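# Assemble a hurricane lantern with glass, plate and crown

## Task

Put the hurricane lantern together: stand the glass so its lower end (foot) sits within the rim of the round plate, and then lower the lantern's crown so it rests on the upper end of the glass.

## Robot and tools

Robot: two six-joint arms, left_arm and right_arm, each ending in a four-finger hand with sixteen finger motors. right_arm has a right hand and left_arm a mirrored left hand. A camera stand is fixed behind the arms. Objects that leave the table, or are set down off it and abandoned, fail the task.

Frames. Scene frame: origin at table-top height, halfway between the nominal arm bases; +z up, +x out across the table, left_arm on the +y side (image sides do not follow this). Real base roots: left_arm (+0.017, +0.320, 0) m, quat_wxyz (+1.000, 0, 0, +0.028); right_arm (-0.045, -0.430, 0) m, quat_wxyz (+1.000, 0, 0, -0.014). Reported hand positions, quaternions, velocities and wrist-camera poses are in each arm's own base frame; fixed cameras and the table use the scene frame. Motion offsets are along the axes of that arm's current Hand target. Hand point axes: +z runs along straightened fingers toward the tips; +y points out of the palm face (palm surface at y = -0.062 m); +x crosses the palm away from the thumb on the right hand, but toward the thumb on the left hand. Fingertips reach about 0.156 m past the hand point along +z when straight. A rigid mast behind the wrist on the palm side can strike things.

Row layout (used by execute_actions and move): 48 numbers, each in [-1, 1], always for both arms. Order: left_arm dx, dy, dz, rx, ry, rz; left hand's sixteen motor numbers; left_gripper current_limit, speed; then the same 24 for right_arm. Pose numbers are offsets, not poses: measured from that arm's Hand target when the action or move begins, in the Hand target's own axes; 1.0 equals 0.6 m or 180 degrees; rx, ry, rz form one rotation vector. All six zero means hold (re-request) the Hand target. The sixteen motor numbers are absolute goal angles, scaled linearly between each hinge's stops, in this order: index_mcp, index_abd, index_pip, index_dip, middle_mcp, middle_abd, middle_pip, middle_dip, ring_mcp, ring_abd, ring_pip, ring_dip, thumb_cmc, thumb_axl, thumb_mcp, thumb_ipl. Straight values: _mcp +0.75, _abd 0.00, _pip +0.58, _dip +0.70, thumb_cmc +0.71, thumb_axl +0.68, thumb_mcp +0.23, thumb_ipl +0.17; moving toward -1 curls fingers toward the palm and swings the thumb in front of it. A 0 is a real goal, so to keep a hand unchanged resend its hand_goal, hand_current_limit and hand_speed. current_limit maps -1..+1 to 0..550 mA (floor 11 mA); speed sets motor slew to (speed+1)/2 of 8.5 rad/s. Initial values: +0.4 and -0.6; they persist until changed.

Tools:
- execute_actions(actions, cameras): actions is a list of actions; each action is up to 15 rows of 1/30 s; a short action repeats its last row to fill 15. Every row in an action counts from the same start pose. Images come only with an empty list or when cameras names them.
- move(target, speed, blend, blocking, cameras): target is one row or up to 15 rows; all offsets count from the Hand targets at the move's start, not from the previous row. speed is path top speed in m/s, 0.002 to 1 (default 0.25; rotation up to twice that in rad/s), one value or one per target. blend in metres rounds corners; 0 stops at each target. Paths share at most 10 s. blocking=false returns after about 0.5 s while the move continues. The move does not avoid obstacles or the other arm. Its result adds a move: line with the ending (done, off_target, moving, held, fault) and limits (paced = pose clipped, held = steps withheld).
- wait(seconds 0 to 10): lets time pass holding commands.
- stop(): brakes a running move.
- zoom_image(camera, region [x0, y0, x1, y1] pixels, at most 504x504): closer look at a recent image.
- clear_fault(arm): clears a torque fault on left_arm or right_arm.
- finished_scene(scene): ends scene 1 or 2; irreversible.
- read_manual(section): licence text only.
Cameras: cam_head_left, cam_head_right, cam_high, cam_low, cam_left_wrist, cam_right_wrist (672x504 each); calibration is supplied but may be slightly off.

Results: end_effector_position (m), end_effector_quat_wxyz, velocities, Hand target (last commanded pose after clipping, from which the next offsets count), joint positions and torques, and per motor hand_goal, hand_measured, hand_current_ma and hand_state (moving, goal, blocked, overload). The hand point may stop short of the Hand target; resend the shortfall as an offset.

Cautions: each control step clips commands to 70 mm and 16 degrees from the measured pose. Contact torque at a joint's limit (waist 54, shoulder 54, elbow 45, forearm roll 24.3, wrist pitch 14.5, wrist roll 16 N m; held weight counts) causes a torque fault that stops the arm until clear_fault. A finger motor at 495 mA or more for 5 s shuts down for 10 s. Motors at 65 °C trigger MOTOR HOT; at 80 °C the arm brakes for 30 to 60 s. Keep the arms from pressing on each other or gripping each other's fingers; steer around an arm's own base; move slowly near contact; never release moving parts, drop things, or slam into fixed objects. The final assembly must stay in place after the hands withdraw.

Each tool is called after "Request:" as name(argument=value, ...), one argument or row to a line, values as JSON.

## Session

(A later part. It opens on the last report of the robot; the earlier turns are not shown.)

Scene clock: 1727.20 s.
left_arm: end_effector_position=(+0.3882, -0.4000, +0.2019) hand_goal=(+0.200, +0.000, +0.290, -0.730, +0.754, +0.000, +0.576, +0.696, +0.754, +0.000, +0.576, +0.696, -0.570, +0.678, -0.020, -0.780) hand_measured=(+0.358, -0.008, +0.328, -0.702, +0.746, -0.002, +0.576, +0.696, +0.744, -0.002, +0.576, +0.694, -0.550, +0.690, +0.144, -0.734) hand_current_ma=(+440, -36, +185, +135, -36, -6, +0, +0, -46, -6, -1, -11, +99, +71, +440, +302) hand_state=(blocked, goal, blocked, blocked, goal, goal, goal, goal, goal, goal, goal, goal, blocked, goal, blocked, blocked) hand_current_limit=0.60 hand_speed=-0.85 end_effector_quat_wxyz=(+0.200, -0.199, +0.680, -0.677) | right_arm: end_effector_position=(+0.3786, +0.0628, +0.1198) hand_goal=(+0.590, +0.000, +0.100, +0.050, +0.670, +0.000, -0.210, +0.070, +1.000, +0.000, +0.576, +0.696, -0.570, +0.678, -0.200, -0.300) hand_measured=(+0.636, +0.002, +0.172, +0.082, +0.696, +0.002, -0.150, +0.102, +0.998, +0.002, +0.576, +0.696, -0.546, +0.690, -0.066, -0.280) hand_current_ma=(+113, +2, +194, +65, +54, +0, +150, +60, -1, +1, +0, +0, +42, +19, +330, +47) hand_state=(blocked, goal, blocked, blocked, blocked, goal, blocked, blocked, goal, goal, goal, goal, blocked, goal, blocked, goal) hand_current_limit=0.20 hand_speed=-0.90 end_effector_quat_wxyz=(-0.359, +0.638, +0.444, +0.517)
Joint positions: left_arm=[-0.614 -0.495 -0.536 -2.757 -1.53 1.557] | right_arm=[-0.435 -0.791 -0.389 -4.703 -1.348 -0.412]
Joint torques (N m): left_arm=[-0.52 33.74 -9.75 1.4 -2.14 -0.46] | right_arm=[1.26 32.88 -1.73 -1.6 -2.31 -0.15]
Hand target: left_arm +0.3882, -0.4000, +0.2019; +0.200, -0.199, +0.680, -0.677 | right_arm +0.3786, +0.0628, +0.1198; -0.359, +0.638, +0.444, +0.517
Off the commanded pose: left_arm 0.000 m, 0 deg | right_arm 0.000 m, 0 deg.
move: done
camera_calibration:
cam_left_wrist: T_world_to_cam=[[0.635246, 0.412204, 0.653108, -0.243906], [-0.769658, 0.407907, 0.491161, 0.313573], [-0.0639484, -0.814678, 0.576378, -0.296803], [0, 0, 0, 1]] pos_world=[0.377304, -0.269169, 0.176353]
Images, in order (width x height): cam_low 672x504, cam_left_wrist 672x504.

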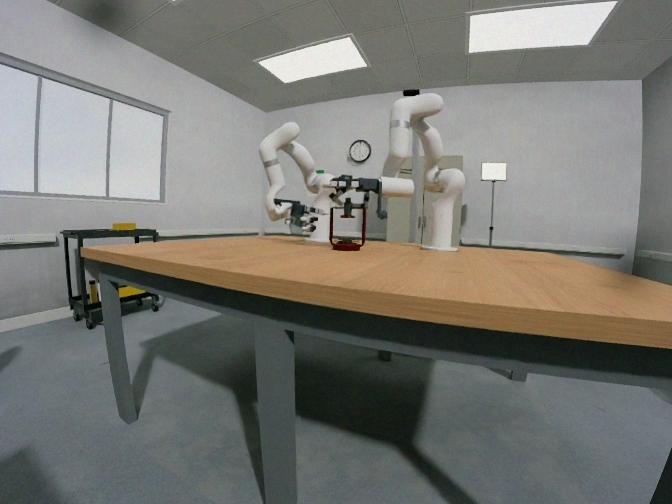

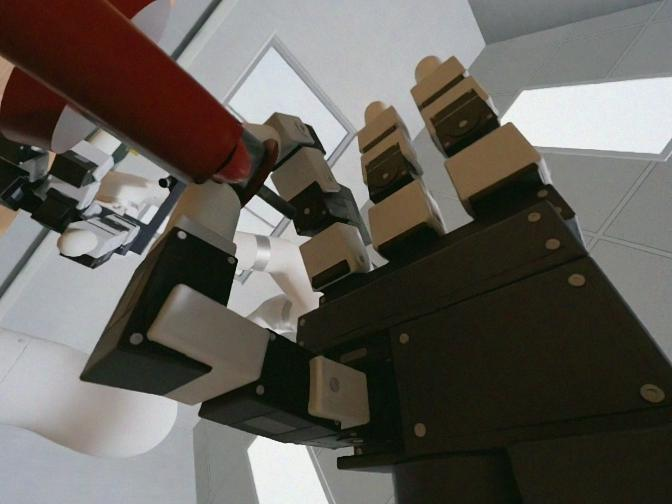

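Request:
move(
  target=[0,-0.0375,0,0,0,0, 0.2,0,0.29,-0.73, 0.754,0,0.576,0.696, 0.754,0,0.576,0.696, -0.571,0.678,-0.02,-0.78, 0.6,-0.85, 0,0,0,0,0,0, 0.589,0,0.1,0.05,0.67,0,-0.21,0.07,1.0,0,0.576,0.696,-0.571,0.678,-0.2,-0.3,0.2,-0.9],
  speed=0.015,
  cameras=["cam_left_wrist","cam_low"],
)

Request:
zoom_image(
  camera="cam_left_wrist",
  region=[80, 50, 370, 300],
)

Request:
zoom_image(
  camera="cam_low",
  region=[290, 150, 410, 260],
)

Scene clock: 1735.03 s.
left_arm: end_effector_position=(+0.3882, -0.4001, +0.2244) hand_goal=(+0.200, +0.000, +0.290, -0.730, +0.754, +0.000, +0.576, +0.696, +0.754, +0.000, +0.576, +0.696, -0.570, +0.678, -0.020, -0.780) hand_measured=(+0.278, +0.002, +0.318, -0.714, +0.746, -0.002, +0.576, +0.696, +0.744, -0.002, +0.576, +0.694, -0.570, +0.680, -0.014, -0.778) hand_current_ma=(+409, +10, +134, +76, -36, -6, +0, +0, -46, -6, -1, -11, -1, +7, +34, +6) hand_state=(blocked, goal, blocked, goal, goal, goal, goal, goal, goal, goal, goal, goal, goal, goal, goal, goal) hand_current_limit=0.60 hand_speed=-0.85 end_effector_quat_wxyz=(+0.200, -0.199, +0.680, -0.677) | right_arm: end_effector_position=(+0.3786, +0.0628, +0.1198) hand_goal=(+0.590, +0.000, +0.100, +0.050, +0.670, +0.000, -0.210, +0.070, +1.000, +0.000, +0.576, +0.696, -0.570, +0.678, -0.200, -0.300) hand_measured=(+0.636, +0.002, +0.172, +0.082, +0.696, +0.002, -0.150, +0.102, +0.998, +0.002, +0.576, +0.696, -0.546, +0.690, -0.066, -0.280) hand_current_ma=(+113, +2, +194, +65, +54, +0, +150, +60, -1, +1, +0, +0, +42, +19, +330, +47) hand_state=(blocked, goal, blocked, blocked, blocked, goal, blocked, blocked, goal, goal, goal, goal, blocked, goal, blocked, goal) hand_current_limit=0.20 hand_speed=-0.90 end_effector_quat_wxyz=(-0.359, +0.638, +0.444, +0.517)
Joint positions: left_arm=[-0.614 -0.426 -0.525 -2.755 -1.476 1.535] | right_arm=[-0.435 -0.791 -0.389 -4.703 -1.348 -0.412]
Joint torques (N m): left_arm=[-0.41 28.21 -7.71 1.35 -0.84 -0.2] | right_arm=[1.64 31.97 -2.02 -0.73 -2.36 -0.15]
Hand target: left_arm +0.3882, -0.4001, +0.2244; +0.200, -0.199, +0.680, -0.677 | right_arm +0.3786, +0.0628, +0.1198; -0.359, +0.638, +0.444, +0.517
Off the commanded pose: left_arm 0.000 m, 0 deg | right_arm 0.000 m, 0 deg.
move: done
camera_calibration:
cam_left_wrist: T_world_to_cam=[[0.635246, 0.412204, 0.653108, -0.25856], [-0.769658, 0.407907, 0.491161, 0.302563], [-0.0639484, -0.814678, 0.576378, -0.309853], [0, 0, 0, 1]] pos_world=[0.377304, -0.269269, 0.198853]
Images, in order (width x height): cam_low 672x504, cam_left_wrist 672x504.

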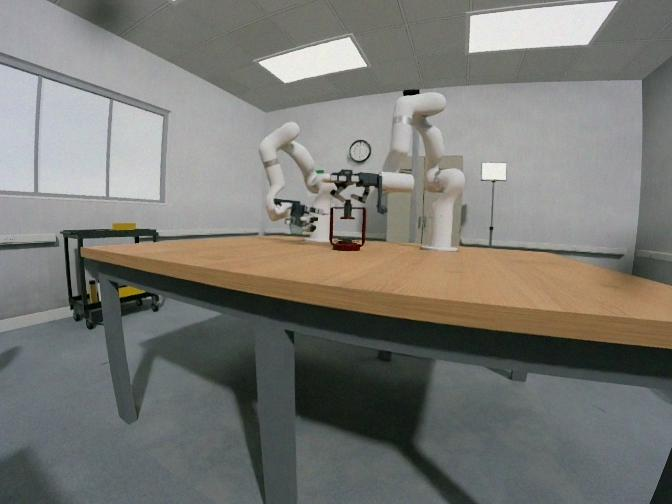

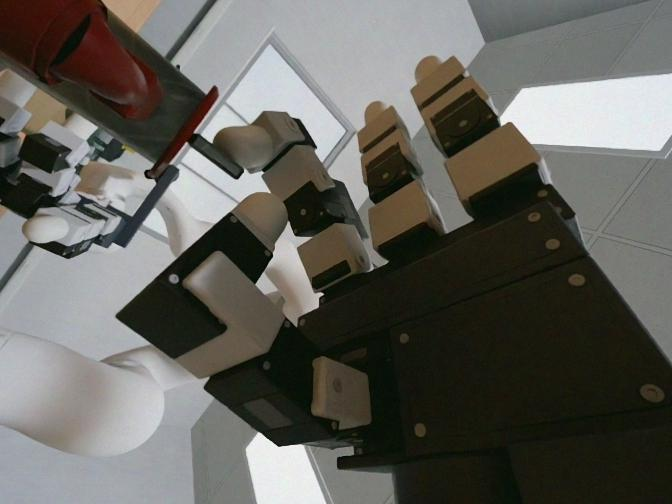

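Scaled by 1.738.

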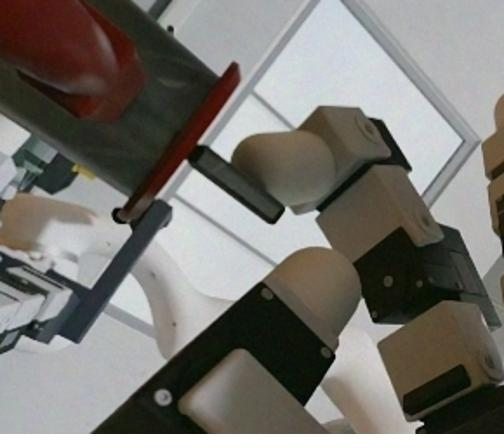

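Scaled by 4.200.

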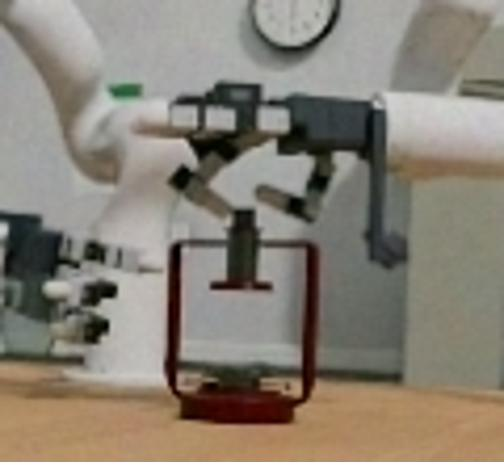

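Request:
execute_actions(
  actions=[
    [[0,0,0,0,0,0, 0.626,0,0.308,-0.709, 0.754,0,0.576,0.696, 0.754,0,0.576,0.696, -0.571,0.678,0.253,-0.854, 0.4,-0.7, 0,0,0,0,0,0, 0.589,0,0.1,0.05,0.67,0,-0.21,0.07,1.0,0,0.576,0.696,-0.571,0.678,-0.2,-0.3,0.2,-0.9]],
  ],
)

Request:
move(
  target=[
    [-0.00185,0,-0.00774,0,-0.0767,0, 0.626,0,0.308,-0.709, 0.754,0,0.576,0.696, 0.754,0,0.576,0.696, -0.571,0.678,0.253,-0.854, 0.4,-0.7, 0,0,0,0,0,0, 0.589,0,0.1,0.05,0.67,0,-0.21,0.07,1.0,0,0.576,0.696,-0.571,0.678,-0.2,-0.3,0.2,-0.9],
    [-0.00185,0.053,-0.00774,0,-0.0767,0, 0.626,0,0.308,-0.709, 0.754,0,0.576,0.696, 0.754,0,0.576,0.696, -0.571,0.678,0.253,-0.854, 0.4,-0.7, 0,0,0,0,0,0, 0.589,0,0.1,0.05,0.67,0,-0.21,0.07,1.0,0,0.576,0.696,-0.571,0.678,-0.2,-0.3,0.2,-0.9],
  ],
  speed=0.06,
)

Request:
execute_actions(
  actions=[
    [[0,0,0,0,0,0, 0.347,0,0.308,-0.709, 0.754,0,0.576,0.696, 0.754,0,0.576,0.696, -0.571,0.678,0.124,-0.73, 0.4,-0.85, 0,0,0,0,0,0, 0.589,0,0.1,0.05,0.67,0,-0.21,0.07,1.0,0,0.576,0.696,-0.571,0.678,-0.2,-0.3,0.2,-0.9]],
  ],
)

Request:
execute_actions(
  actions=[
    [[0,0,0,0,0,0, 0.22,0,0.29,-0.73, 0.754,0,0.576,0.696, 0.754,0,0.576,0.696, -0.571,0.678,0.0,-0.76, 0.6,-0.85, 0,0,0,0,0,0, 0.589,0,0.1,0.05,0.67,0,-0.21,0.07,1.0,0,0.576,0.696,-0.571,0.678,-0.2,-0.3,0.2,-0.9]],
  ],
  cameras=["cam_left_wrist"],
)

Scene clock: 1787.03 s.
left_arm: end_effector_position=(+0.3882, -0.4001, +0.2244) hand_goal=(+0.626, +0.000, +0.308, -0.708, +0.754, +0.000, +0.576, +0.696, +0.754, +0.000, +0.576, +0.696, -0.570, +0.678, +0.254, -0.854) hand_measured=(+0.604, +0.002, +0.308, -0.706, +0.746, -0.002, +0.576, +0.696, +0.744, -0.002, +0.576, +0.694, -0.570, +0.680, +0.252, -0.850) hand_current_ma=(-112, +10, +4, +10, -36, -6, +0, +0, -46, -6, -1, -11, -1, +7, -6, +24) hand_state=(blocked, goal, goal, goal, goal, goal, goal, goal, goal, goal, goal, goal, goal, goal, goal, goal) hand_current_limit=0.40 hand_speed=-0.70 end_effector_quat_wxyz=(+0.200, -0.199, +0.680, -0.677) | right_arm: end_effector_position=(+0.3786, +0.0628, +0.1198) hand_goal=(+0.590, +0.000, +0.100, +0.050, +0.670, +0.000, -0.210, +0.070, +1.000, +0.000, +0.576, +0.696, -0.570, +0.678, -0.200, -0.300) hand_measured=(+0.636, +0.002, +0.172, +0.082, +0.696, +0.002, -0.150, +0.102, +0.998, +0.002, +0.576, +0.696, -0.546, +0.690, -0.066, -0.280) hand_current_ma=(+113, +2, +194, +65, +54, +0, +150, +60, -1, +1, +0, +0, +42, +19, +330, +47) hand_state=(blocked, goal, blocked, blocked, blocked, goal, blocked, blocked, goal, goal, goal, goal, blocked, goal, blocked, goal) hand_current_limit=0.20 hand_speed=-0.90 end_effector_quat_wxyz=(-0.359, +0.638, +0.444, +0.517)
Joint positions: left_arm=[-0.614 -0.426 -0.525 -2.755 -1.475 1.535] | right_arm=[-0.435 -0.791 -0.389 -4.703 -1.348 -0.412]
Joint torques (N m): left_arm=[-0.84 26.39 -9.87 0.3 -1.18 -0.07] | right_arm=[0.87 33.29 -1.68 -1.07 -2.31 -0.14]
Hand target: left_arm +0.3882, -0.4001, +0.2244; +0.200, -0.199, +0.680, -0.677 | right_arm +0.3786, +0.0628, +0.1198; -0.359, +0.638, +0.444, +0.517
Off the commanded pose: left_arm 0.000 m, 0 deg | right_arm 0.000 m, 0 deg.

Scene clock: 1790.17 s.
left_arm: end_effector_position=(+0.3866, -0.3954, +0.1927) hand_goal=(+0.626, +0.000, +0.308, -0.708, +0.754, +0.000, +0.576, +0.696, +0.754, +0.000, +0.576, +0.696, -0.570, +0.678, +0.254, -0.854) hand_measured=(+0.604, +0.002, +0.308, -0.706, +0.746, -0.002, +0.576, +0.696, +0.744, -0.002, +0.576, +0.694, -0.570, +0.680, +0.252, -0.850) hand_current_ma=(-109, +10, +4, +10, -36, -6, +0, +0, -46, -6, -1, -11, -1, +7, -6, +23) hand_state=(blocked, goal, goal, goal, goal, goal, goal, goal, goal, goal, goal, goal, goal, goal, goal, goal) hand_current_limit=0.40 hand_speed=-0.70 end_effector_quat_wxyz=(+0.280, -0.279, +0.651, -0.648) | right_arm: end_effector_position=(+0.3786, +0.0628, +0.1198) hand_goal=(+0.590, +0.000, +0.100, +0.050, +0.670, +0.000, -0.210, +0.070, +1.000, +0.000, +0.576, +0.696, -0.570, +0.678, -0.200, -0.300) hand_measured=(+0.636, +0.002, +0.172, +0.082, +0.696, +0.002, -0.150, +0.102, +0.998, +0.002, +0.576, +0.696, -0.546, +0.690, -0.066, -0.280) hand_current_ma=(+113, +2, +194, +65, +54, +0, +150, +60, -1, +1, +0, +0, +42, +19, +330, +47) hand_state=(blocked, goal, blocked, blocked, blocked, goal, blocked, blocked, goal, goal, goal, goal, blocked, goal, blocked, goal) hand_current_limit=0.20 hand_speed=-0.90 end_effector_quat_wxyz=(-0.359, +0.638, +0.444, +0.517)
Joint positions: left_arm=[-0.755 -0.502 -0.491 -3.139 -1.579 1.573] | right_arm=[-0.435 -0.791 -0.389 -4.703 -1.348 -0.412]
Joint torques (N m): left_arm=[1.26 27.5 -8.63 1.06 -1.4 -0.03] | right_arm=[-0.23 32.94 -1.89 -0.78 -2.46 -0.23]
Hand target: left_arm +0.3866, -0.3954, +0.1927; +0.280, -0.279, +0.651, -0.648 | right_arm +0.3786, +0.0628, +0.1198; -0.359, +0.638, +0.444, +0.517
Off the commanded pose: left_arm 0.000 m, 0 deg | right_arm 0.000 m, 0 deg.
move: done

Scene clock: 1790.97 s.
left_arm: end_effector_position=(+0.3866, -0.3954, +0.1927) hand_goal=(+0.348, +0.000, +0.308, -0.708, +0.754, +0.000, +0.576, +0.696, +0.754, +0.000, +0.576, +0.696, -0.570, +0.678, +0.124, -0.730) hand_measured=(+0.368, +0.002, +0.316, -0.704, +0.746, -0.002, +0.576, +0.696, +0.744, -0.002, +0.576, +0.694, -0.570, +0.680, +0.142, -0.738) hand_current_ma=(+101, +10, +38, +20, -36, -6, +0, +0, -46, -6, -1, -11, -1, +7, +111, -51) hand_state=(blocked, goal, goal, goal, goal, goal, goal, goal, goal, goal, goal, goal, goal, goal, goal, goal) hand_current_limit=0.40 hand_speed=-0.85 end_effector_quat_wxyz=(+0.280, -0.279, +0.651, -0.648) | right_arm: end_effector_position=(+0.3786, +0.0628, +0.1198) hand_goal=(+0.590, +0.000, +0.100, +0.050, +0.670, +0.000, -0.210, +0.070, +1.000, +0.000, +0.576, +0.696, -0.570, +0.678, -0.200, -0.300) hand_measured=(+0.636, +0.002, +0.172, +0.082, +0.696, +0.002, -0.150, +0.102, +0.998, +0.002, +0.576, +0.696, -0.546, +0.690, -0.066, -0.280) hand_current_ma=(+113, +2, +194, +65, +54, +0, +150, +60, -1, +1, +0, +0, +42, +19, +330, +47) hand_state=(blocked, goal, blocked, blocked, blocked, goal, blocked, blocked, goal, goal, goal, goal, blocked, goal, blocked, goal) hand_current_limit=0.20 hand_speed=-0.90 end_effector_quat_wxyz=(-0.359, +0.638, +0.444, +0.517)
Joint positions: left_arm=[-0.755 -0.502 -0.491 -3.139 -1.579 1.573] | right_arm=[-0.435 -0.791 -0.389 -4.703 -1.348 -0.412]
Joint torques (N m): left_arm=[0.07 28.1 -8.2 0.61 -1.31 -0.04] | right_arm=[2.08 34.1 -1.8 -0.93 -2.36 -0.12]
Hand target: left_arm +0.3866, -0.3954, +0.1927; +0.280, -0.279, +0.651, -0.648 | right_arm +0.3786, +0.0628, +0.1198; -0.359, +0.638, +0.444, +0.517
Off the commanded pose: left_arm 0.000 m, 0 deg | right_arm 0.000 m, 0 deg.

Scene clock: 1791.67 s.
left_arm: end_effector_position=(+0.3866, -0.3954, +0.1927) hand_goal=(+0.220, +0.000, +0.290, -0.730, +0.754, +0.000, +0.576, +0.696, +0.754, +0.000, +0.576, +0.696, -0.570, +0.678, +0.000, -0.760) hand_measured=(+0.324, +0.002, +0.328, -0.702, +0.746, -0.002, +0.576, +0.696, +0.744, -0.002, +0.576, +0.694, -0.570, +0.680, +0.138, -0.742) hand_current_ma=(+440, +11, +184, +138, -36, -6, +0, +0, -46, -6, -1, -11, -1, +7, +440, +112) hand_state=(blocked, goal, blocked, blocked, goal, goal, goal, goal, goal, goal, goal, goal, goal, goal, blocked, goal) hand_current_limit=0.60 hand_speed=-0.85 end_effector_quat_wxyz=(+0.280, -0.279, +0.651, -0.648) | right_arm: end_effector_position=(+0.3786, +0.0628, +0.1198) hand_goal=(+0.590, +0.000, +0.100, +0.050, +0.670, +0.000, -0.210, +0.070, +1.000, +0.000, +0.576, +0.696, -0.570, +0.678, -0.200, -0.300) hand_measured=(+0.636, +0.002, +0.172, +0.082, +0.696, +0.002, -0.150, +0.102, +0.998, +0.002, +0.576, +0.696, -0.546, +0.690, -0.066, -0.280) hand_current_ma=(+113, +2, +194, +65, +54, +0, +150, +60, -1, +1, +0, +0, +42, +19, +330, +47) hand_state=(blocked, goal, blocked, blocked, blocked, goal, blocked, blocked, goal, goal, goal, goal, blocked, goal, blocked, goal) hand_current_limit=0.20 hand_speed=-0.90 end_effector_quat_wxyz=(-0.359, +0.638, +0.444, +0.517)
Joint positions: left_arm=[-0.755 -0.502 -0.491 -3.139 -1.579 1.573] | right_arm=[-0.435 -0.791 -0.389 -4.703 -1.348 -0.412]
Joint torques (N m): left_arm=[1.27 31.05 -8.08 0.48 -1.84 -0.06] | right_arm=[0.76 32.14 -1.36 -0.55 -2.28 -0.2]
Hand target: left_arm +0.3866, -0.3954, +0.1927; +0.280, -0.279, +0.651, -0.648 | right_arm +0.3786, +0.0628, +0.1198; -0.359, +0.638, +0.444, +0.517
Off the commanded pose: left_arm 0.000 m, 0 deg | right_arm 0.000 m, 0 deg.
camera_calibration:
cam_left_wrist: T_world_to_cam=[[0.518007, 0.551738, 0.653647, -0.138288], [-0.845152, 0.212334, 0.490543, 0.267075], [0.13186, -0.806535, 0.576293, -0.360361], [0, 0, 0, 1]] pos_world=[0.34487, -0.271054, 0.167053]
Images, in order (width x height): cam_left_wrist 672x504.

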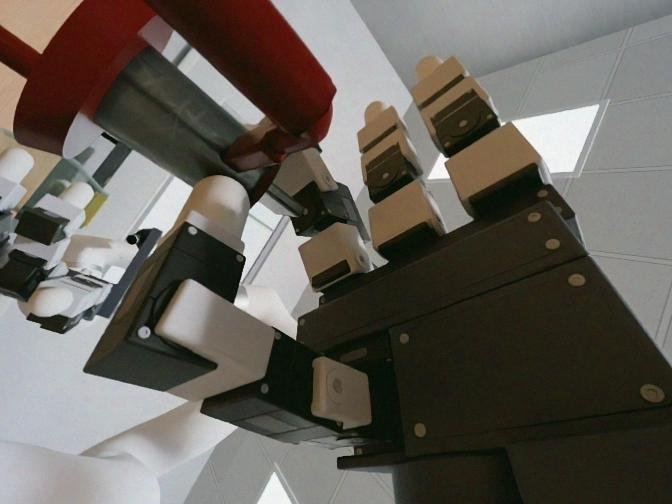

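Request:
move(
  target=[0,-0.0535,0,0,0,0, 0.22,0,0.29,-0.73, 0.754,0,0.576,0.696, 0.754,0,0.576,0.696, -0.571,0.678,0.0,-0.76, 0.6,-0.85, 0,0,0,0,0,0, 0.589,0,0.1,0.05,0.67,0,-0.21,0.07,1.0,0,0.576,0.696,-0.571,0.678,-0.2,-0.3,0.2,-0.9],
  speed=0.015,
)

Request:
execute_actions(
  actions=[
    [[0,0,0,0,0,0, 0.22,0,0.29,-0.73, 0.754,0,0.576,0.696, 0.754,0,0.576,0.696, -0.571,0.678,0.0,-0.76, 0.6,-0.85, 0,0,0,0,0,0, 0.589,0,0.1,0.05,0.67,0,-0.21,0.07,1.0,0,-0.81,-0.609,-0.571,0.678,-0.2,-0.3,0.2,-0.9]],
  ],
)

Request:
wait(
  seconds=4,
  cameras=["cam_left_wrist","cam_low","cam_right_wrist"],
)

Request:
zoom_image(
  camera="cam_low",
  region=[290, 150, 410, 260],
)

Scene clock: 1801.07 s.
left_arm: end_effector_position=(+0.3866, -0.3955, +0.2247) hand_goal=(+0.220, +0.000, +0.290, -0.730, +0.754, +0.000, +0.576, +0.696, +0.754, +0.000, +0.576, +0.696, -0.570, +0.678, +0.000, -0.760) hand_measured=(+0.298, +0.004, +0.356, -0.664, +0.746, -0.002, +0.576, +0.696, +0.744, -0.002, +0.576, +0.694, -0.570, +0.680, +0.138, -0.716) hand_current_ma=(+401, +12, +316, +324, -36, -6, +0, +0, -46, -6, -1, -11, -3, +7, +440, +288) hand_state=(blocked, goal, blocked, blocked, goal, goal, goal, goal, goal, goal, goal, goal, goal, goal, blocked, blocked) hand_current_limit=0.60 hand_speed=-0.85 end_effector_quat_wxyz=(+0.280, -0.279, +0.651, -0.648) | right_arm: end_effector_position=(+0.3786, +0.0628, +0.1198) hand_goal=(+0.590, +0.000, +0.100, +0.050, +0.670, +0.000, -0.210, +0.070, +1.000, +0.000, +0.576, +0.696, -0.570, +0.678, -0.200, -0.300) hand_measured=(+0.636, +0.002, +0.172, +0.082, +0.696, +0.002, -0.150, +0.102, +0.998, +0.002, +0.576, +0.696, -0.546, +0.690, -0.066, -0.280) hand_current_ma=(+113, +2, +194, +65, +54, +0, +150, +60, -1, +1, +0, +0, +42, +19, +330, +47) hand_state=(blocked, goal, blocked, blocked, blocked, goal, blocked, blocked, goal, goal, goal, goal, blocked, goal, blocked, goal) hand_current_limit=0.20 hand_speed=-0.90 end_effector_quat_wxyz=(-0.359, +0.638, +0.444, +0.517)
Joint positions: left_arm=[-0.755 -0.397 -0.473 -3.139 -1.491 1.573] | right_arm=[-0.435 -0.791 -0.389 -4.703 -1.348 -0.412]
Joint torques (N m): left_arm=[-0.18 34.21 -11.46 -0.08 -3.08 -0.49] | right_arm=[0.47 32.91 -1.9 -0.78 -2.36 -0.12]
Hand target: left_arm +0.3866, -0.3956, +0.2248; +0.280, -0.279, +0.651, -0.648 | right_arm +0.3786, +0.0628, +0.1198; -0.359, +0.638, +0.444, +0.517
Off the commanded pose: left_arm 0.000 m, 0 deg | right_arm 0.000 m, 0 deg.
move: done

Scene clock: 1804.57 s.
left_arm: end_effector_position=(+0.3866, -0.3956, +0.2248) hand_goal=(+0.220, +0.000, +0.290, -0.730, +0.754, +0.000, +0.576, +0.696, +0.754, +0.000, +0.576, +0.696, -0.570, +0.678, +0.000, -0.760) hand_measured=(+0.298, +0.004, +0.356, -0.664, +0.746, -0.002, +0.576, +0.696, +0.744, -0.002, +0.576, +0.694, -0.570, +0.680, +0.138, -0.716) hand_current_ma=(+401, +12, +316, +325, -36, -6, +0, +0, -46, -6, -1, -11, -3, +7, +440, +288) hand_state=(blocked, goal, blocked, blocked, goal, goal, goal, goal, goal, goal, goal, goal, goal, goal, blocked, blocked) hand_current_limit=0.60 hand_speed=-0.85 end_effector_quat_wxyz=(+0.280, -0.279, +0.651, -0.648) | right_arm: end_effector_position=(+0.3786, +0.0628, +0.1198) hand_goal=(+0.590, +0.000, +0.100, +0.050, +0.670, +0.000, -0.210, +0.070, +1.000, +0.000, -0.810, -0.608, -0.570, +0.678, -0.200, -0.300) hand_measured=(+0.636, +0.002, +0.172, +0.082, +0.696, +0.002, -0.150, +0.102, +0.998, +0.002, -0.632, -0.506, -0.546, +0.690, -0.066, -0.280) hand_current_ma=(+113, +2, +194, +65, +54, +0, +150, +60, -1, +1, +13, +10, +42, +19, +330, +47) hand_state=(blocked, goal, blocked, blocked, blocked, goal, blocked, blocked, goal, goal, moving, moving, blocked, goal, blocked, goal) hand_current_limit=0.20 hand_speed=-0.90 end_effector_quat_wxyz=(-0.359, +0.638, +0.444, +0.517)
Joint positions: left_arm=[-0.755 -0.397 -0.473 -3.139 -1.491 1.573] | right_arm=[-0.435 -0.791 -0.389 -4.703 -1.348 -0.412]
Joint torques (N m): left_arm=[-0.31 34.82 -11.96 0.02 -3 -0.47] | right_arm=[1.05 33.26 -2.12 -0.93 -2.39 -0.23]
Hand target: left_arm +0.3866, -0.3956, +0.2248; +0.280, -0.279, +0.651, -0.648 | right_arm +0.3786, +0.0628, +0.1198; -0.359, +0.638, +0.444, +0.517
Off the commanded pose: left_arm 0.000 m, 0 deg | right_arm 0.000 m, 0 deg.
not at rest: the robot was still moving 3 seconds after this call's last action.

Scene clock: 1808.57 s.
left_arm: end_effector_position=(+0.3866, -0.3956, +0.2248) hand_goal=(+0.220, +0.000, +0.290, -0.730, +0.754, +0.000, +0.576, +0.696, +0.754, +0.000, +0.576, +0.696, -0.570, +0.678, +0.000, -0.760) hand_measured=(+0.298, +0.004, +0.356, -0.664, +0.746, -0.002, +0.576, +0.696, +0.744, -0.002, +0.576, +0.694, -0.570, +0.680, +0.138, -0.716) hand_current_ma=(+401, +12, +316, +325, -36, -6, +0, +0, -46, -6, -1, -11, -3, +7, +440, +288) hand_state=(blocked, goal, blocked, blocked, goal, goal, goal, goal, goal, goal, goal, goal, goal, goal, blocked, blocked) hand_current_limit=0.60 hand_speed=-0.85 end_effector_quat_wxyz=(+0.280, -0.279, +0.651, -0.648) | right_arm: end_effector_position=(+0.3786, +0.0628, +0.1198) hand_goal=(+0.590, +0.000, +0.100, +0.050, +0.670, +0.000, -0.210, +0.070, +1.000, +0.000, -0.810, -0.608, -0.570, +0.678, -0.200, -0.300) hand_measured=(+0.636, +0.002, +0.172, +0.082, +0.696, +0.002, -0.150, +0.102, +0.998, +0.002, -0.806, -0.606, -0.546, +0.690, -0.066, -0.280) hand_current_ma=(+113, +2, +194, +65, +54, +0, +150, +60, -1, +1, +4, +2, +42, +19, +330, +47) hand_state=(blocked, goal, blocked, blocked, blocked, goal, blocked, blocked, goal, goal, goal, goal, blocked, goal, blocked, goal) hand_current_limit=0.20 hand_speed=-0.90 end_effector_quat_wxyz=(-0.359, +0.638, +0.444, +0.517)
Joint positions: left_arm=[-0.755 -0.397 -0.473 -3.139 -1.491 1.573] | right_arm=[-0.435 -0.791 -0.389 -4.703 -1.348 -0.412]
Joint torques (N m): left_arm=[-1.09 34.67 -11.91 0.12 -3 -0.54] | right_arm=[0.62 32.53 -1.66 -0.7 -2.27 -0.11]
Hand target: left_arm +0.3866, -0.3956, +0.2248; +0.280, -0.279, +0.651, -0.648 | right_arm +0.3786, +0.0628, +0.1198; -0.359, +0.638, +0.444, +0.517
Off the commanded pose: left_arm 0.000 m, 0 deg | right_arm 0.000 m, 0 deg.
wait: 4.00 s; at rest by 0.63 s
camera_calibration:
cam_left_wrist: T_world_to_cam=[[0.518007, 0.551738, 0.653647, -0.159215], [-0.845152, 0.212334, 0.490543, 0.251349], [0.13186, -0.806535, 0.576293, -0.37894], [0, 0, 0, 1]] pos_world=[0.34487, -0.271154, 0.199153]
cam_right_wrist: T_world_to_cam=[[0.521866, -0.38495, -0.761229, -0.052883], [-0.789014, -0.557002, -0.259241, 0.316084], [-0.324211, 0.735909, -0.594412, 0.269275], [0, 0, 0, 1]] pos_world=[0.364294, -0.04246, 0.201746]
Images, in order (width x height): cam_low 672x504, cam_left_wrist 672x504, cam_right_wrist 672x504.

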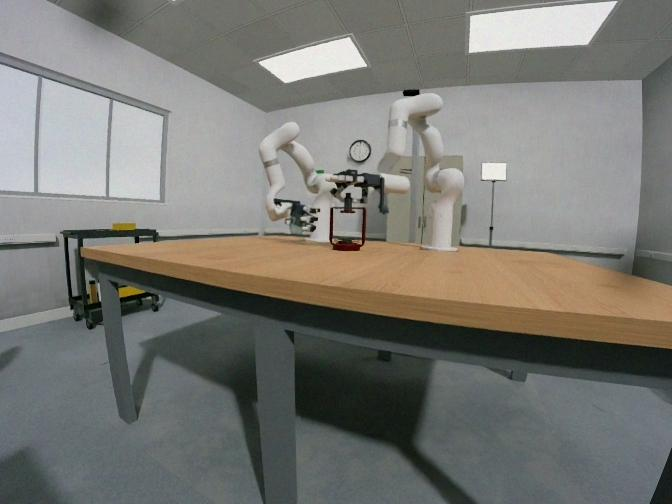

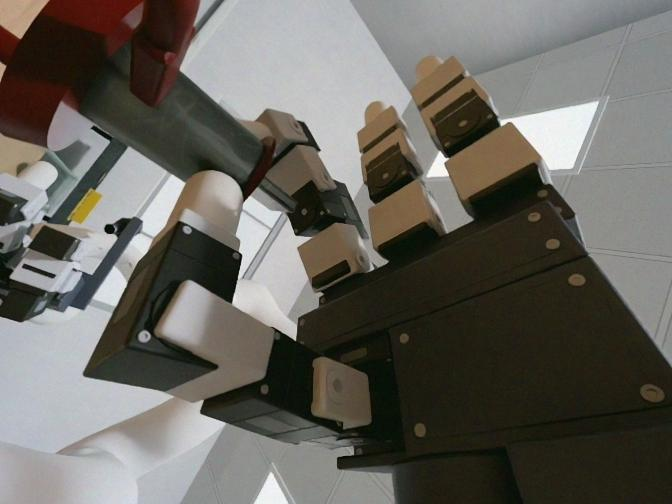

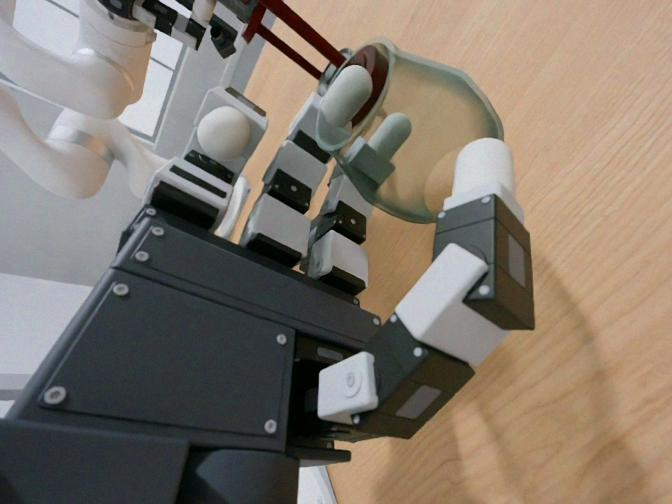

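Scaled by 4.200.

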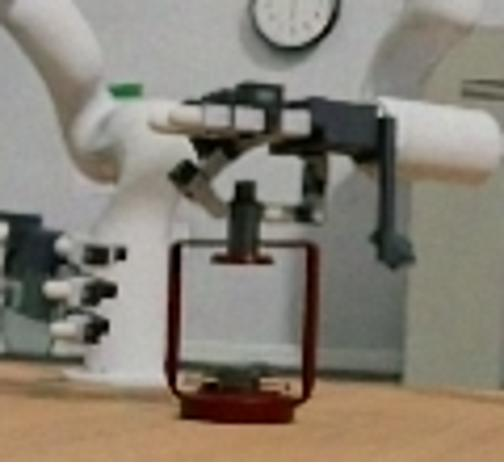

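Request:
move(
  target=[0,0,0,0,0,0, 0.22,0,0.29,-0.73, 0.754,0,0.576,0.696, 0.754,0,0.576,0.696, -0.571,0.678,0.0,-0.76, 0.6,-0.85, 0.1008,-0.2281,0.4165,0,0,0, 0.589,0,0.1,0.05,0.67,0,-0.21,0.07,1.0,0,-0.81,-0.609,-0.571,0.678,-0.2,-0.3,0.2,-0.9],
  speed=0.08,
  cameras=["all"],
)

Request:
zoom_image(
  camera="cam_low",
  region=[290, 150, 410, 260],
)

Request:
zoom_image(
  camera="cam_high",
  region=[280, 180, 480, 340],
)

Scene clock: 1839.47 s.
left_arm: end_effector_position=(+0.3866, -0.3956, +0.2248) hand_goal=(+0.220, +0.000, +0.290, -0.730, +0.754, +0.000, +0.576, +0.696, +0.754, +0.000, +0.576, +0.696, -0.570, +0.678, +0.000, -0.760) hand_measured=(+0.298, +0.004, +0.356, -0.664, +0.746, -0.002, +0.576, +0.696, +0.744, -0.002, +0.576, +0.694, -0.570, +0.680, +0.138, -0.716) hand_current_ma=(+401, +12, +316, +325, -36, -6, +0, +0, -46, -6, -1, -11, -3, +7, +440, +288) hand_state=(blocked, goal, blocked, blocked, goal, goal, goal, goal, goal, goal, goal, goal, goal, goal, blocked, blocked) hand_current_limit=0.60 hand_speed=-0.85 end_effector_quat_wxyz=(+0.280, -0.279, +0.651, -0.648) | right_arm: end_effector_position=(+0.3397, +0.3514, +0.1271) hand_goal=(+0.590, +0.000, +0.100, +0.050, +0.670, +0.000, -0.210, +0.070, +1.000, +0.000, -0.810, -0.608, -0.570, +0.678, -0.200, -0.300) hand_measured=(+0.636, +0.002, +0.172, +0.082, +0.698, +0.002, -0.150, +0.100, +0.998, +0.002, -0.806, -0.606, -0.546, +0.690, -0.066, -0.280) hand_current_ma=(+113, +2, +194, +65, +54, +0, +149, +60, -1, +1, +3, +2, +42, +19, +330, +47) hand_state=(blocked, goal, blocked, blocked, blocked, goal, blocked, blocked, goal, goal, goal, goal, blocked, goal, blocked, goal) hand_current_limit=0.20 hand_speed=-0.90 end_effector_quat_wxyz=(-0.359, +0.638, +0.444, +0.517)
Joint positions: left_arm=[-0.755 -0.397 -0.473 -3.139 -1.491 1.573] | right_arm=[0.777 -0.761 -0.407 -3.573 -1.684 -0.15]
Joint torques (N m): left_arm=[-0.84 35.47 -12.68 0.08 -3.03 -0.53] | right_arm=[1.06 36.55 -4.4 0.65 -2.49 -0.04]
Hand target: left_arm +0.3866, -0.3956, +0.2248; +0.280, -0.279, +0.651, -0.648 | right_arm +0.3397, +0.3514, +0.1271; -0.359, +0.638, +0.444, +0.517
Off the commanded pose: left_arm 0.000 m, 0 deg | right_arm 0.000 m, 0 deg.
move: done
camera_calibration:
cam_left_wrist: T_world_to_cam=[[0.518007, 0.551738, 0.653647, -0.159215], [-0.845152, 0.212334, 0.490543, 0.251349], [0.13186, -0.806535, 0.576293, -0.37894], [0, 0, 0, 1]] pos_world=[0.34487, -0.271154, 0.199153]
cam_right_wrist: T_world_to_cam=[[0.521866, -0.38495, -0.761229, 0.0840326], [-0.789014, -0.557002, -0.259241, 0.447978], [-0.324211, 0.735909, -0.594412, 0.0486926], [0, 0, 0, 1]] pos_world=[0.325394, 0.24604, 0.209046]

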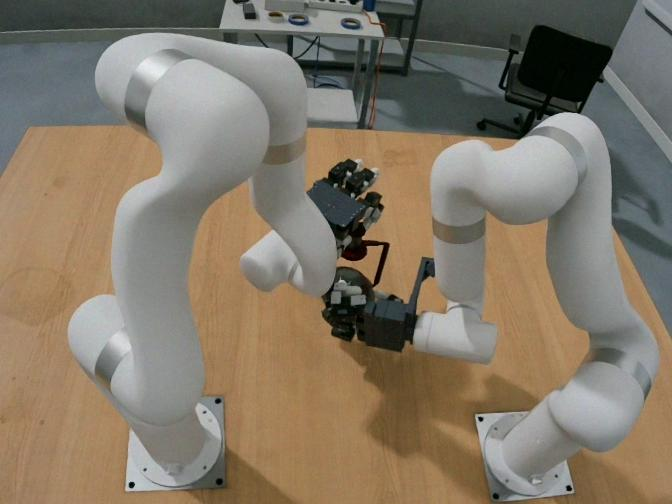

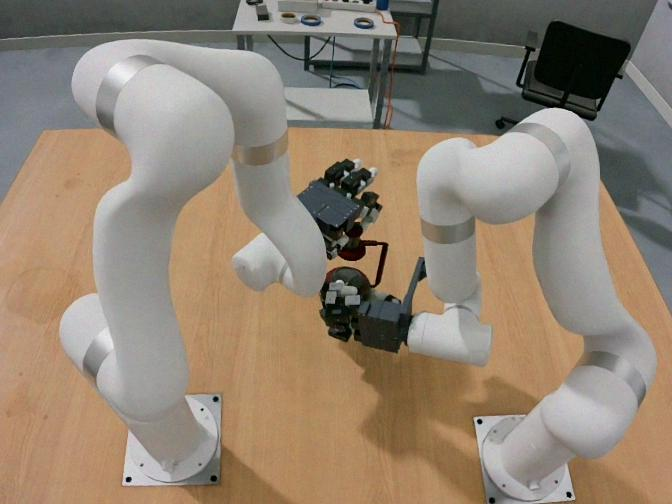

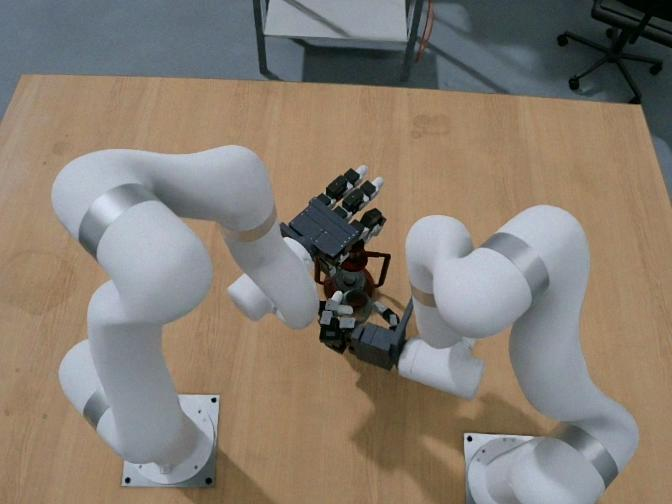

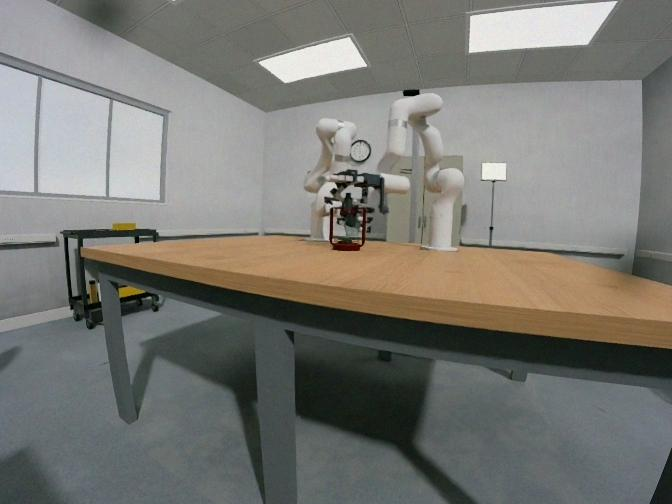

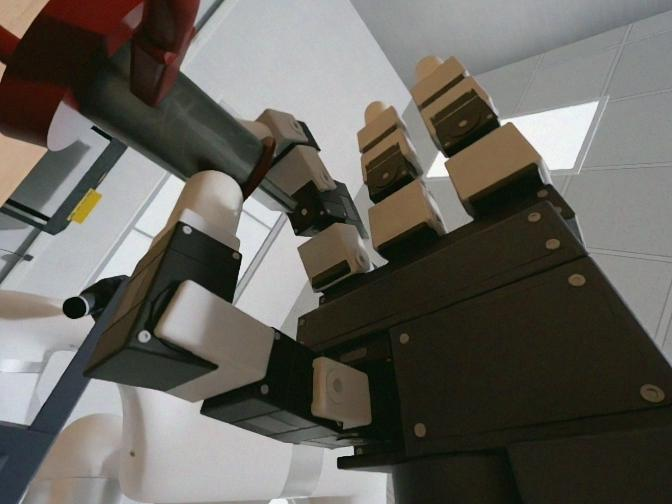

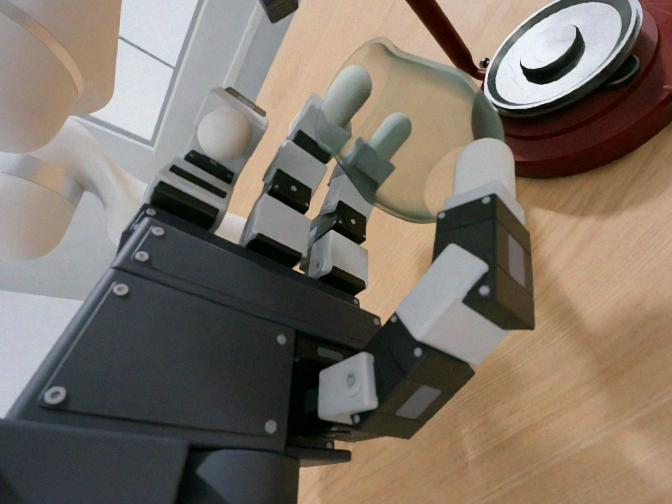

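Scaled by 4.200.

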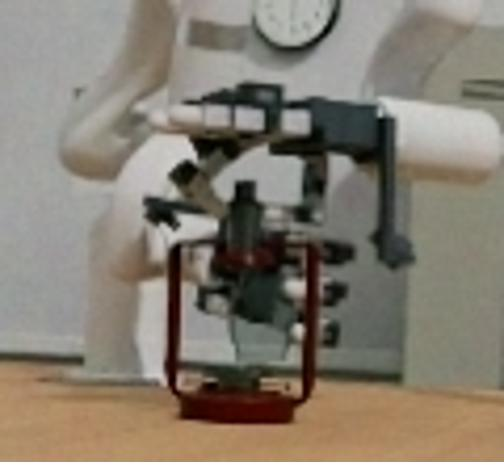

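Scaled by 2.520.

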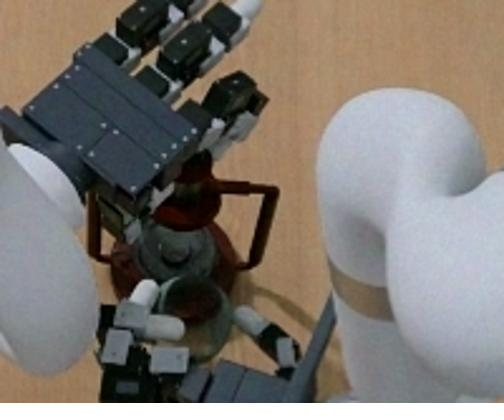

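Request:
zoom_image(
  camera="cam_right_wrist",
  region=[300, 20, 540, 260],
)

Request:
zoom_image(
  camera="cam_right_wrist",
  region=[432, 0, 672, 240],
)

Scaled by 2.100.

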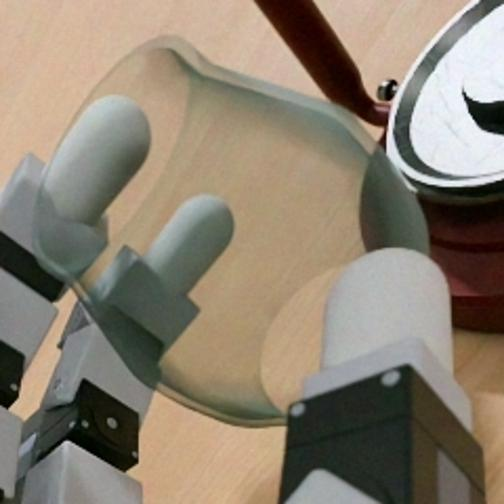

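Scaled by 2.100.

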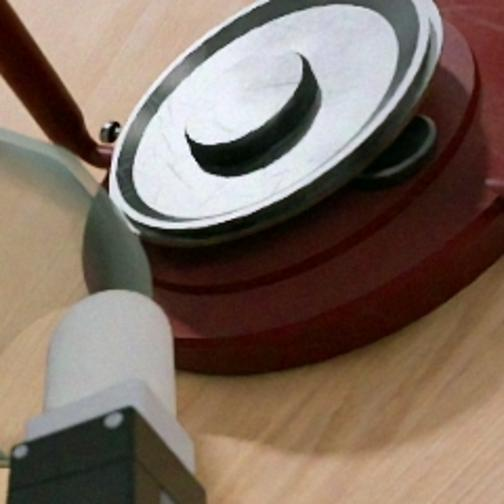

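Request:
zoom_image(
  camera="cam_low",
  region=[325, 200, 371, 254],
)

Request:
zoom_image(
  camera="cam_high",
  region=[310, 230, 400, 330],
)

Request:
zoom_image(
  camera="cam_head_right",
  region=[300, 210, 420, 340],
)

Scaled by 9.333.

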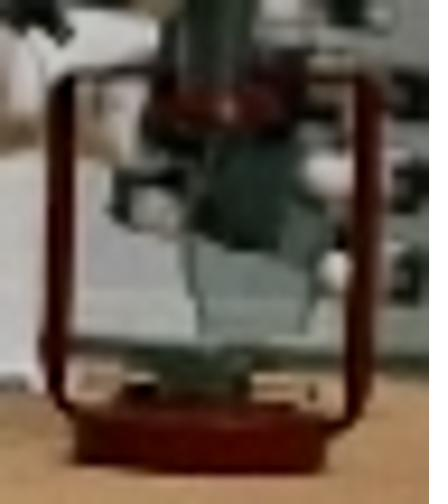

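Scaled by 5.040.

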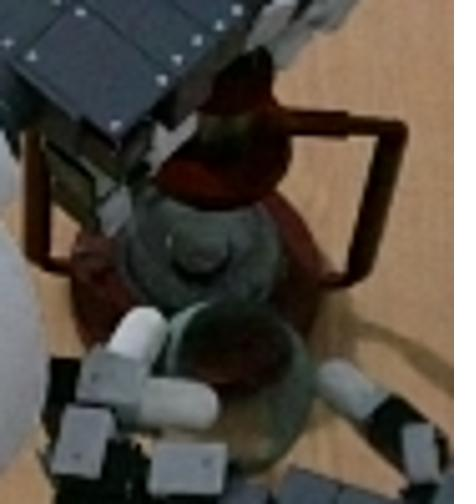

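Scaled by 3.877.

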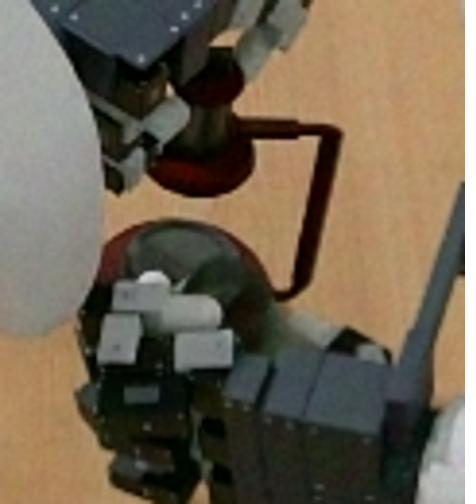

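Request:
move(
  target=[0,-0.0067,0,0,0,0, 0.22,0,0.29,-0.73, 0.754,0,0.576,0.696, 0.754,0,0.576,0.696, -0.571,0.678,0.0,-0.76, 0.6,-0.85, 0.0055,-0.0064,0.0161,0,0,0, 0.589,0,0.1,0.05,0.67,0,-0.21,0.07,1.0,0,-0.81,-0.609,-0.571,0.678,-0.2,-0.3,0.2,-0.9],
  speed=0.015,
  cameras=["all"],
)

Request:
zoom_image(
  camera="cam_low",
  region=[325, 200, 371, 254],
)

Request:
zoom_image(
  camera="cam_high",
  region=[310, 230, 400, 330],
)

Request:
zoom_image(
  camera="cam_right_wrist",
  region=[432, 0, 672, 240],
)

Scene clock: 1957.67 s.
left_arm: end_effector_position=(+0.3866, -0.3956, +0.2288) hand_goal=(+0.220, +0.000, +0.290, -0.730, +0.754, +0.000, +0.576, +0.696, +0.754, +0.000, +0.576, +0.696, -0.570, +0.678, +0.000, -0.760) hand_measured=(+0.294, +0.004, +0.358, -0.660, +0.746, -0.002, +0.576, +0.696, +0.744, -0.002, +0.576, +0.694, -0.570, +0.680, +0.140, -0.714) hand_current_ma=(+387, +12, +328, +346, -36, -6, +0, +0, -46, -6, -1, -11, -3, +7, +440, +305) hand_state=(blocked, goal, blocked, blocked, goal, goal, goal, goal, goal, goal, goal, goal, goal, goal, blocked, blocked) hand_current_limit=0.60 hand_speed=-0.85 end_effector_quat_wxyz=(+0.280, -0.279, +0.651, -0.648) | right_arm: end_effector_position=(+0.3396, +0.3622, +0.1284) hand_goal=(+0.590, +0.000, +0.100, +0.050, +0.670, +0.000, -0.210, +0.070, +1.000, +0.000, -0.810, -0.608, -0.570, +0.678, -0.200, -0.300) hand_measured=(+0.636, +0.002, +0.172, +0.082, +0.698, +0.002, -0.150, +0.100, +0.998, +0.002, -0.806, -0.606, -0.546, +0.690, -0.066, -0.280) hand_current_ma=(+113, +2, +194, +65, +54, +0, +149, +60, -1, +1, +3, +2, +42, +19, +330, +47) hand_state=(blocked, goal, blocked, blocked, blocked, goal, blocked, blocked, goal, goal, goal, goal, blocked, goal, blocked, goal) hand_current_limit=0.20 hand_speed=-0.90 end_effector_quat_wxyz=(-0.359, +0.638, +0.444, +0.517)
Joint positions: left_arm=[-0.755 -0.384 -0.472 -3.139 -1.48 1.573] | right_arm=[0.806 -0.756 -0.422 -3.544 -1.67 -0.133]
Joint torques (N m): left_arm=[0.28 35.63 -11.98 -0.07 -3.17 -0.51] | right_arm=[0.48 36.83 -4.82 1.01 -2.43 0.07]
Hand target: left_arm +0.3866, -0.3956, +0.2288; +0.280, -0.279, +0.651, -0.648 | right_arm +0.3396, +0.3622, +0.1284; -0.359, +0.638, +0.444, +0.517
Off the commanded pose: left_arm 0.000 m, 0 deg | right_arm 0.000 m, 0 deg.
move: done
camera_calibration:
cam_left_wrist: T_world_to_cam=[[0.518007, 0.551738, 0.653647, -0.16183], [-0.845152, 0.212334, 0.490543, 0.249387], [0.13186, -0.806535, 0.576293, -0.381245], [0, 0, 0, 1]] pos_world=[0.34487, -0.271154, 0.203153]
cam_right_wrist: T_world_to_cam=[[0.521866, -0.38495, -0.761229, 0.0892704], [-0.789014, -0.557002, -0.259241, 0.454308], [-0.324211, 0.735909, -0.594412, 0.0414115], [0, 0, 0, 1]] pos_world=[0.325294, 0.25694, 0.210346]

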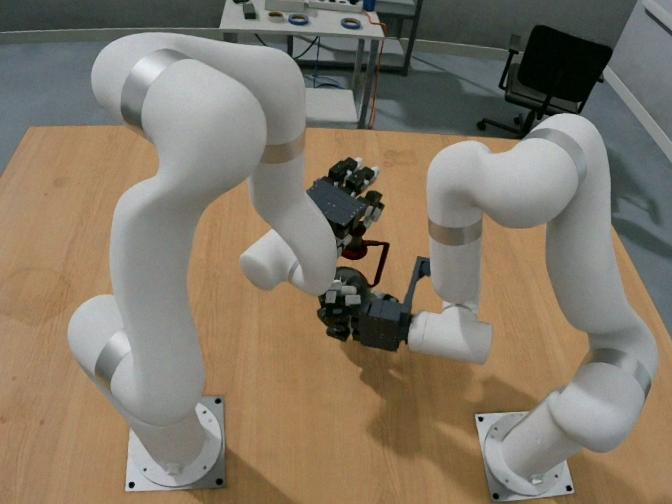

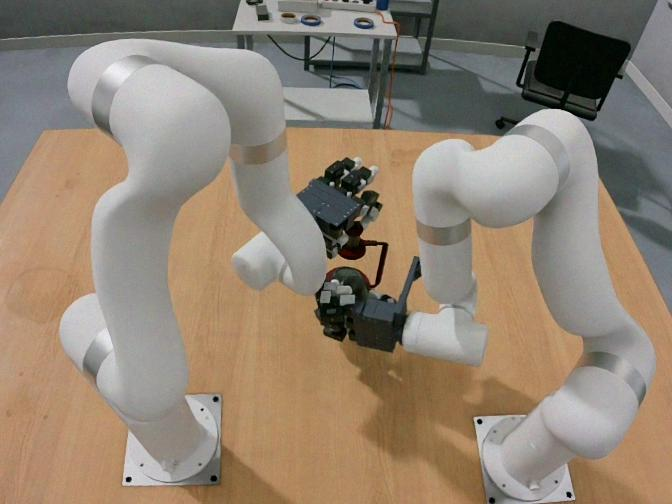

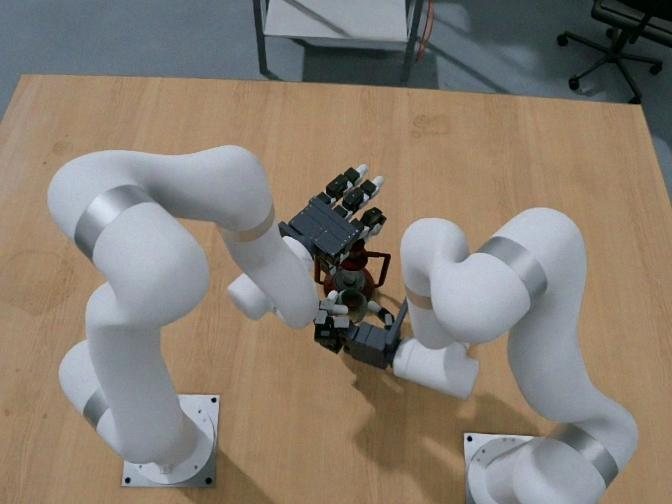

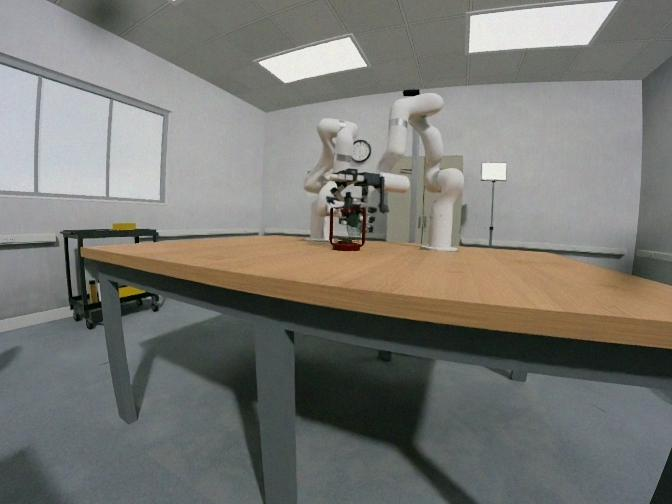

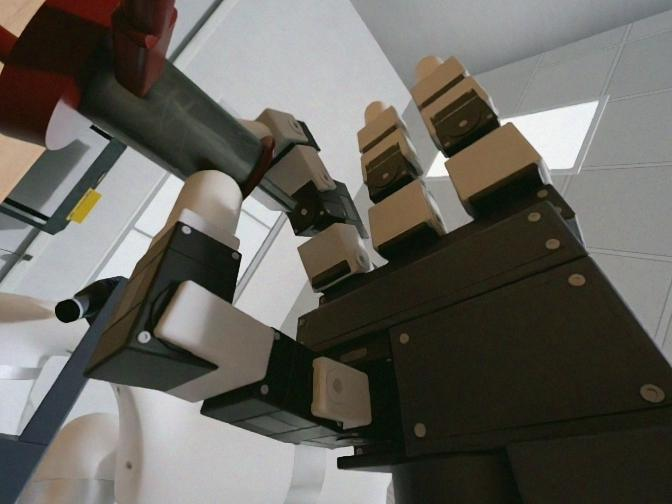

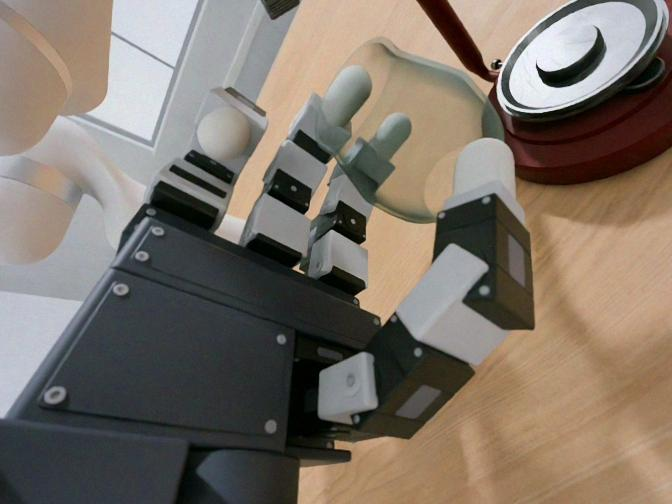

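Scaled by 9.333.

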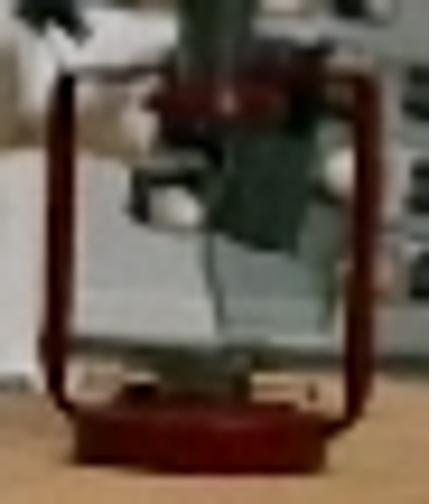

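Scaled by 5.040.

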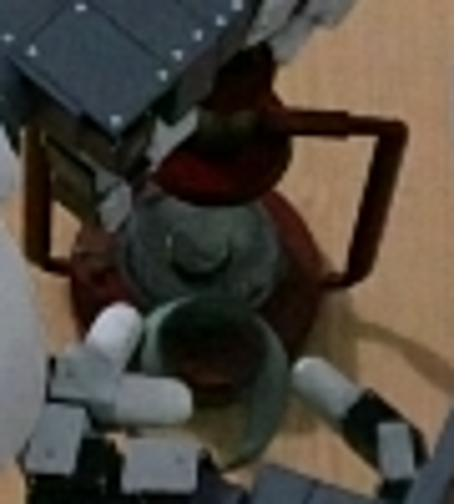

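Scaled by 2.100.

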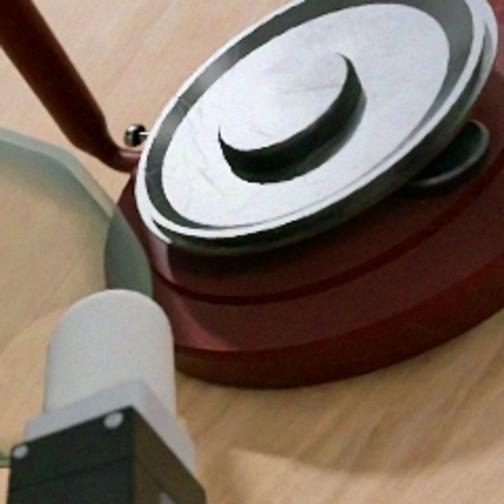

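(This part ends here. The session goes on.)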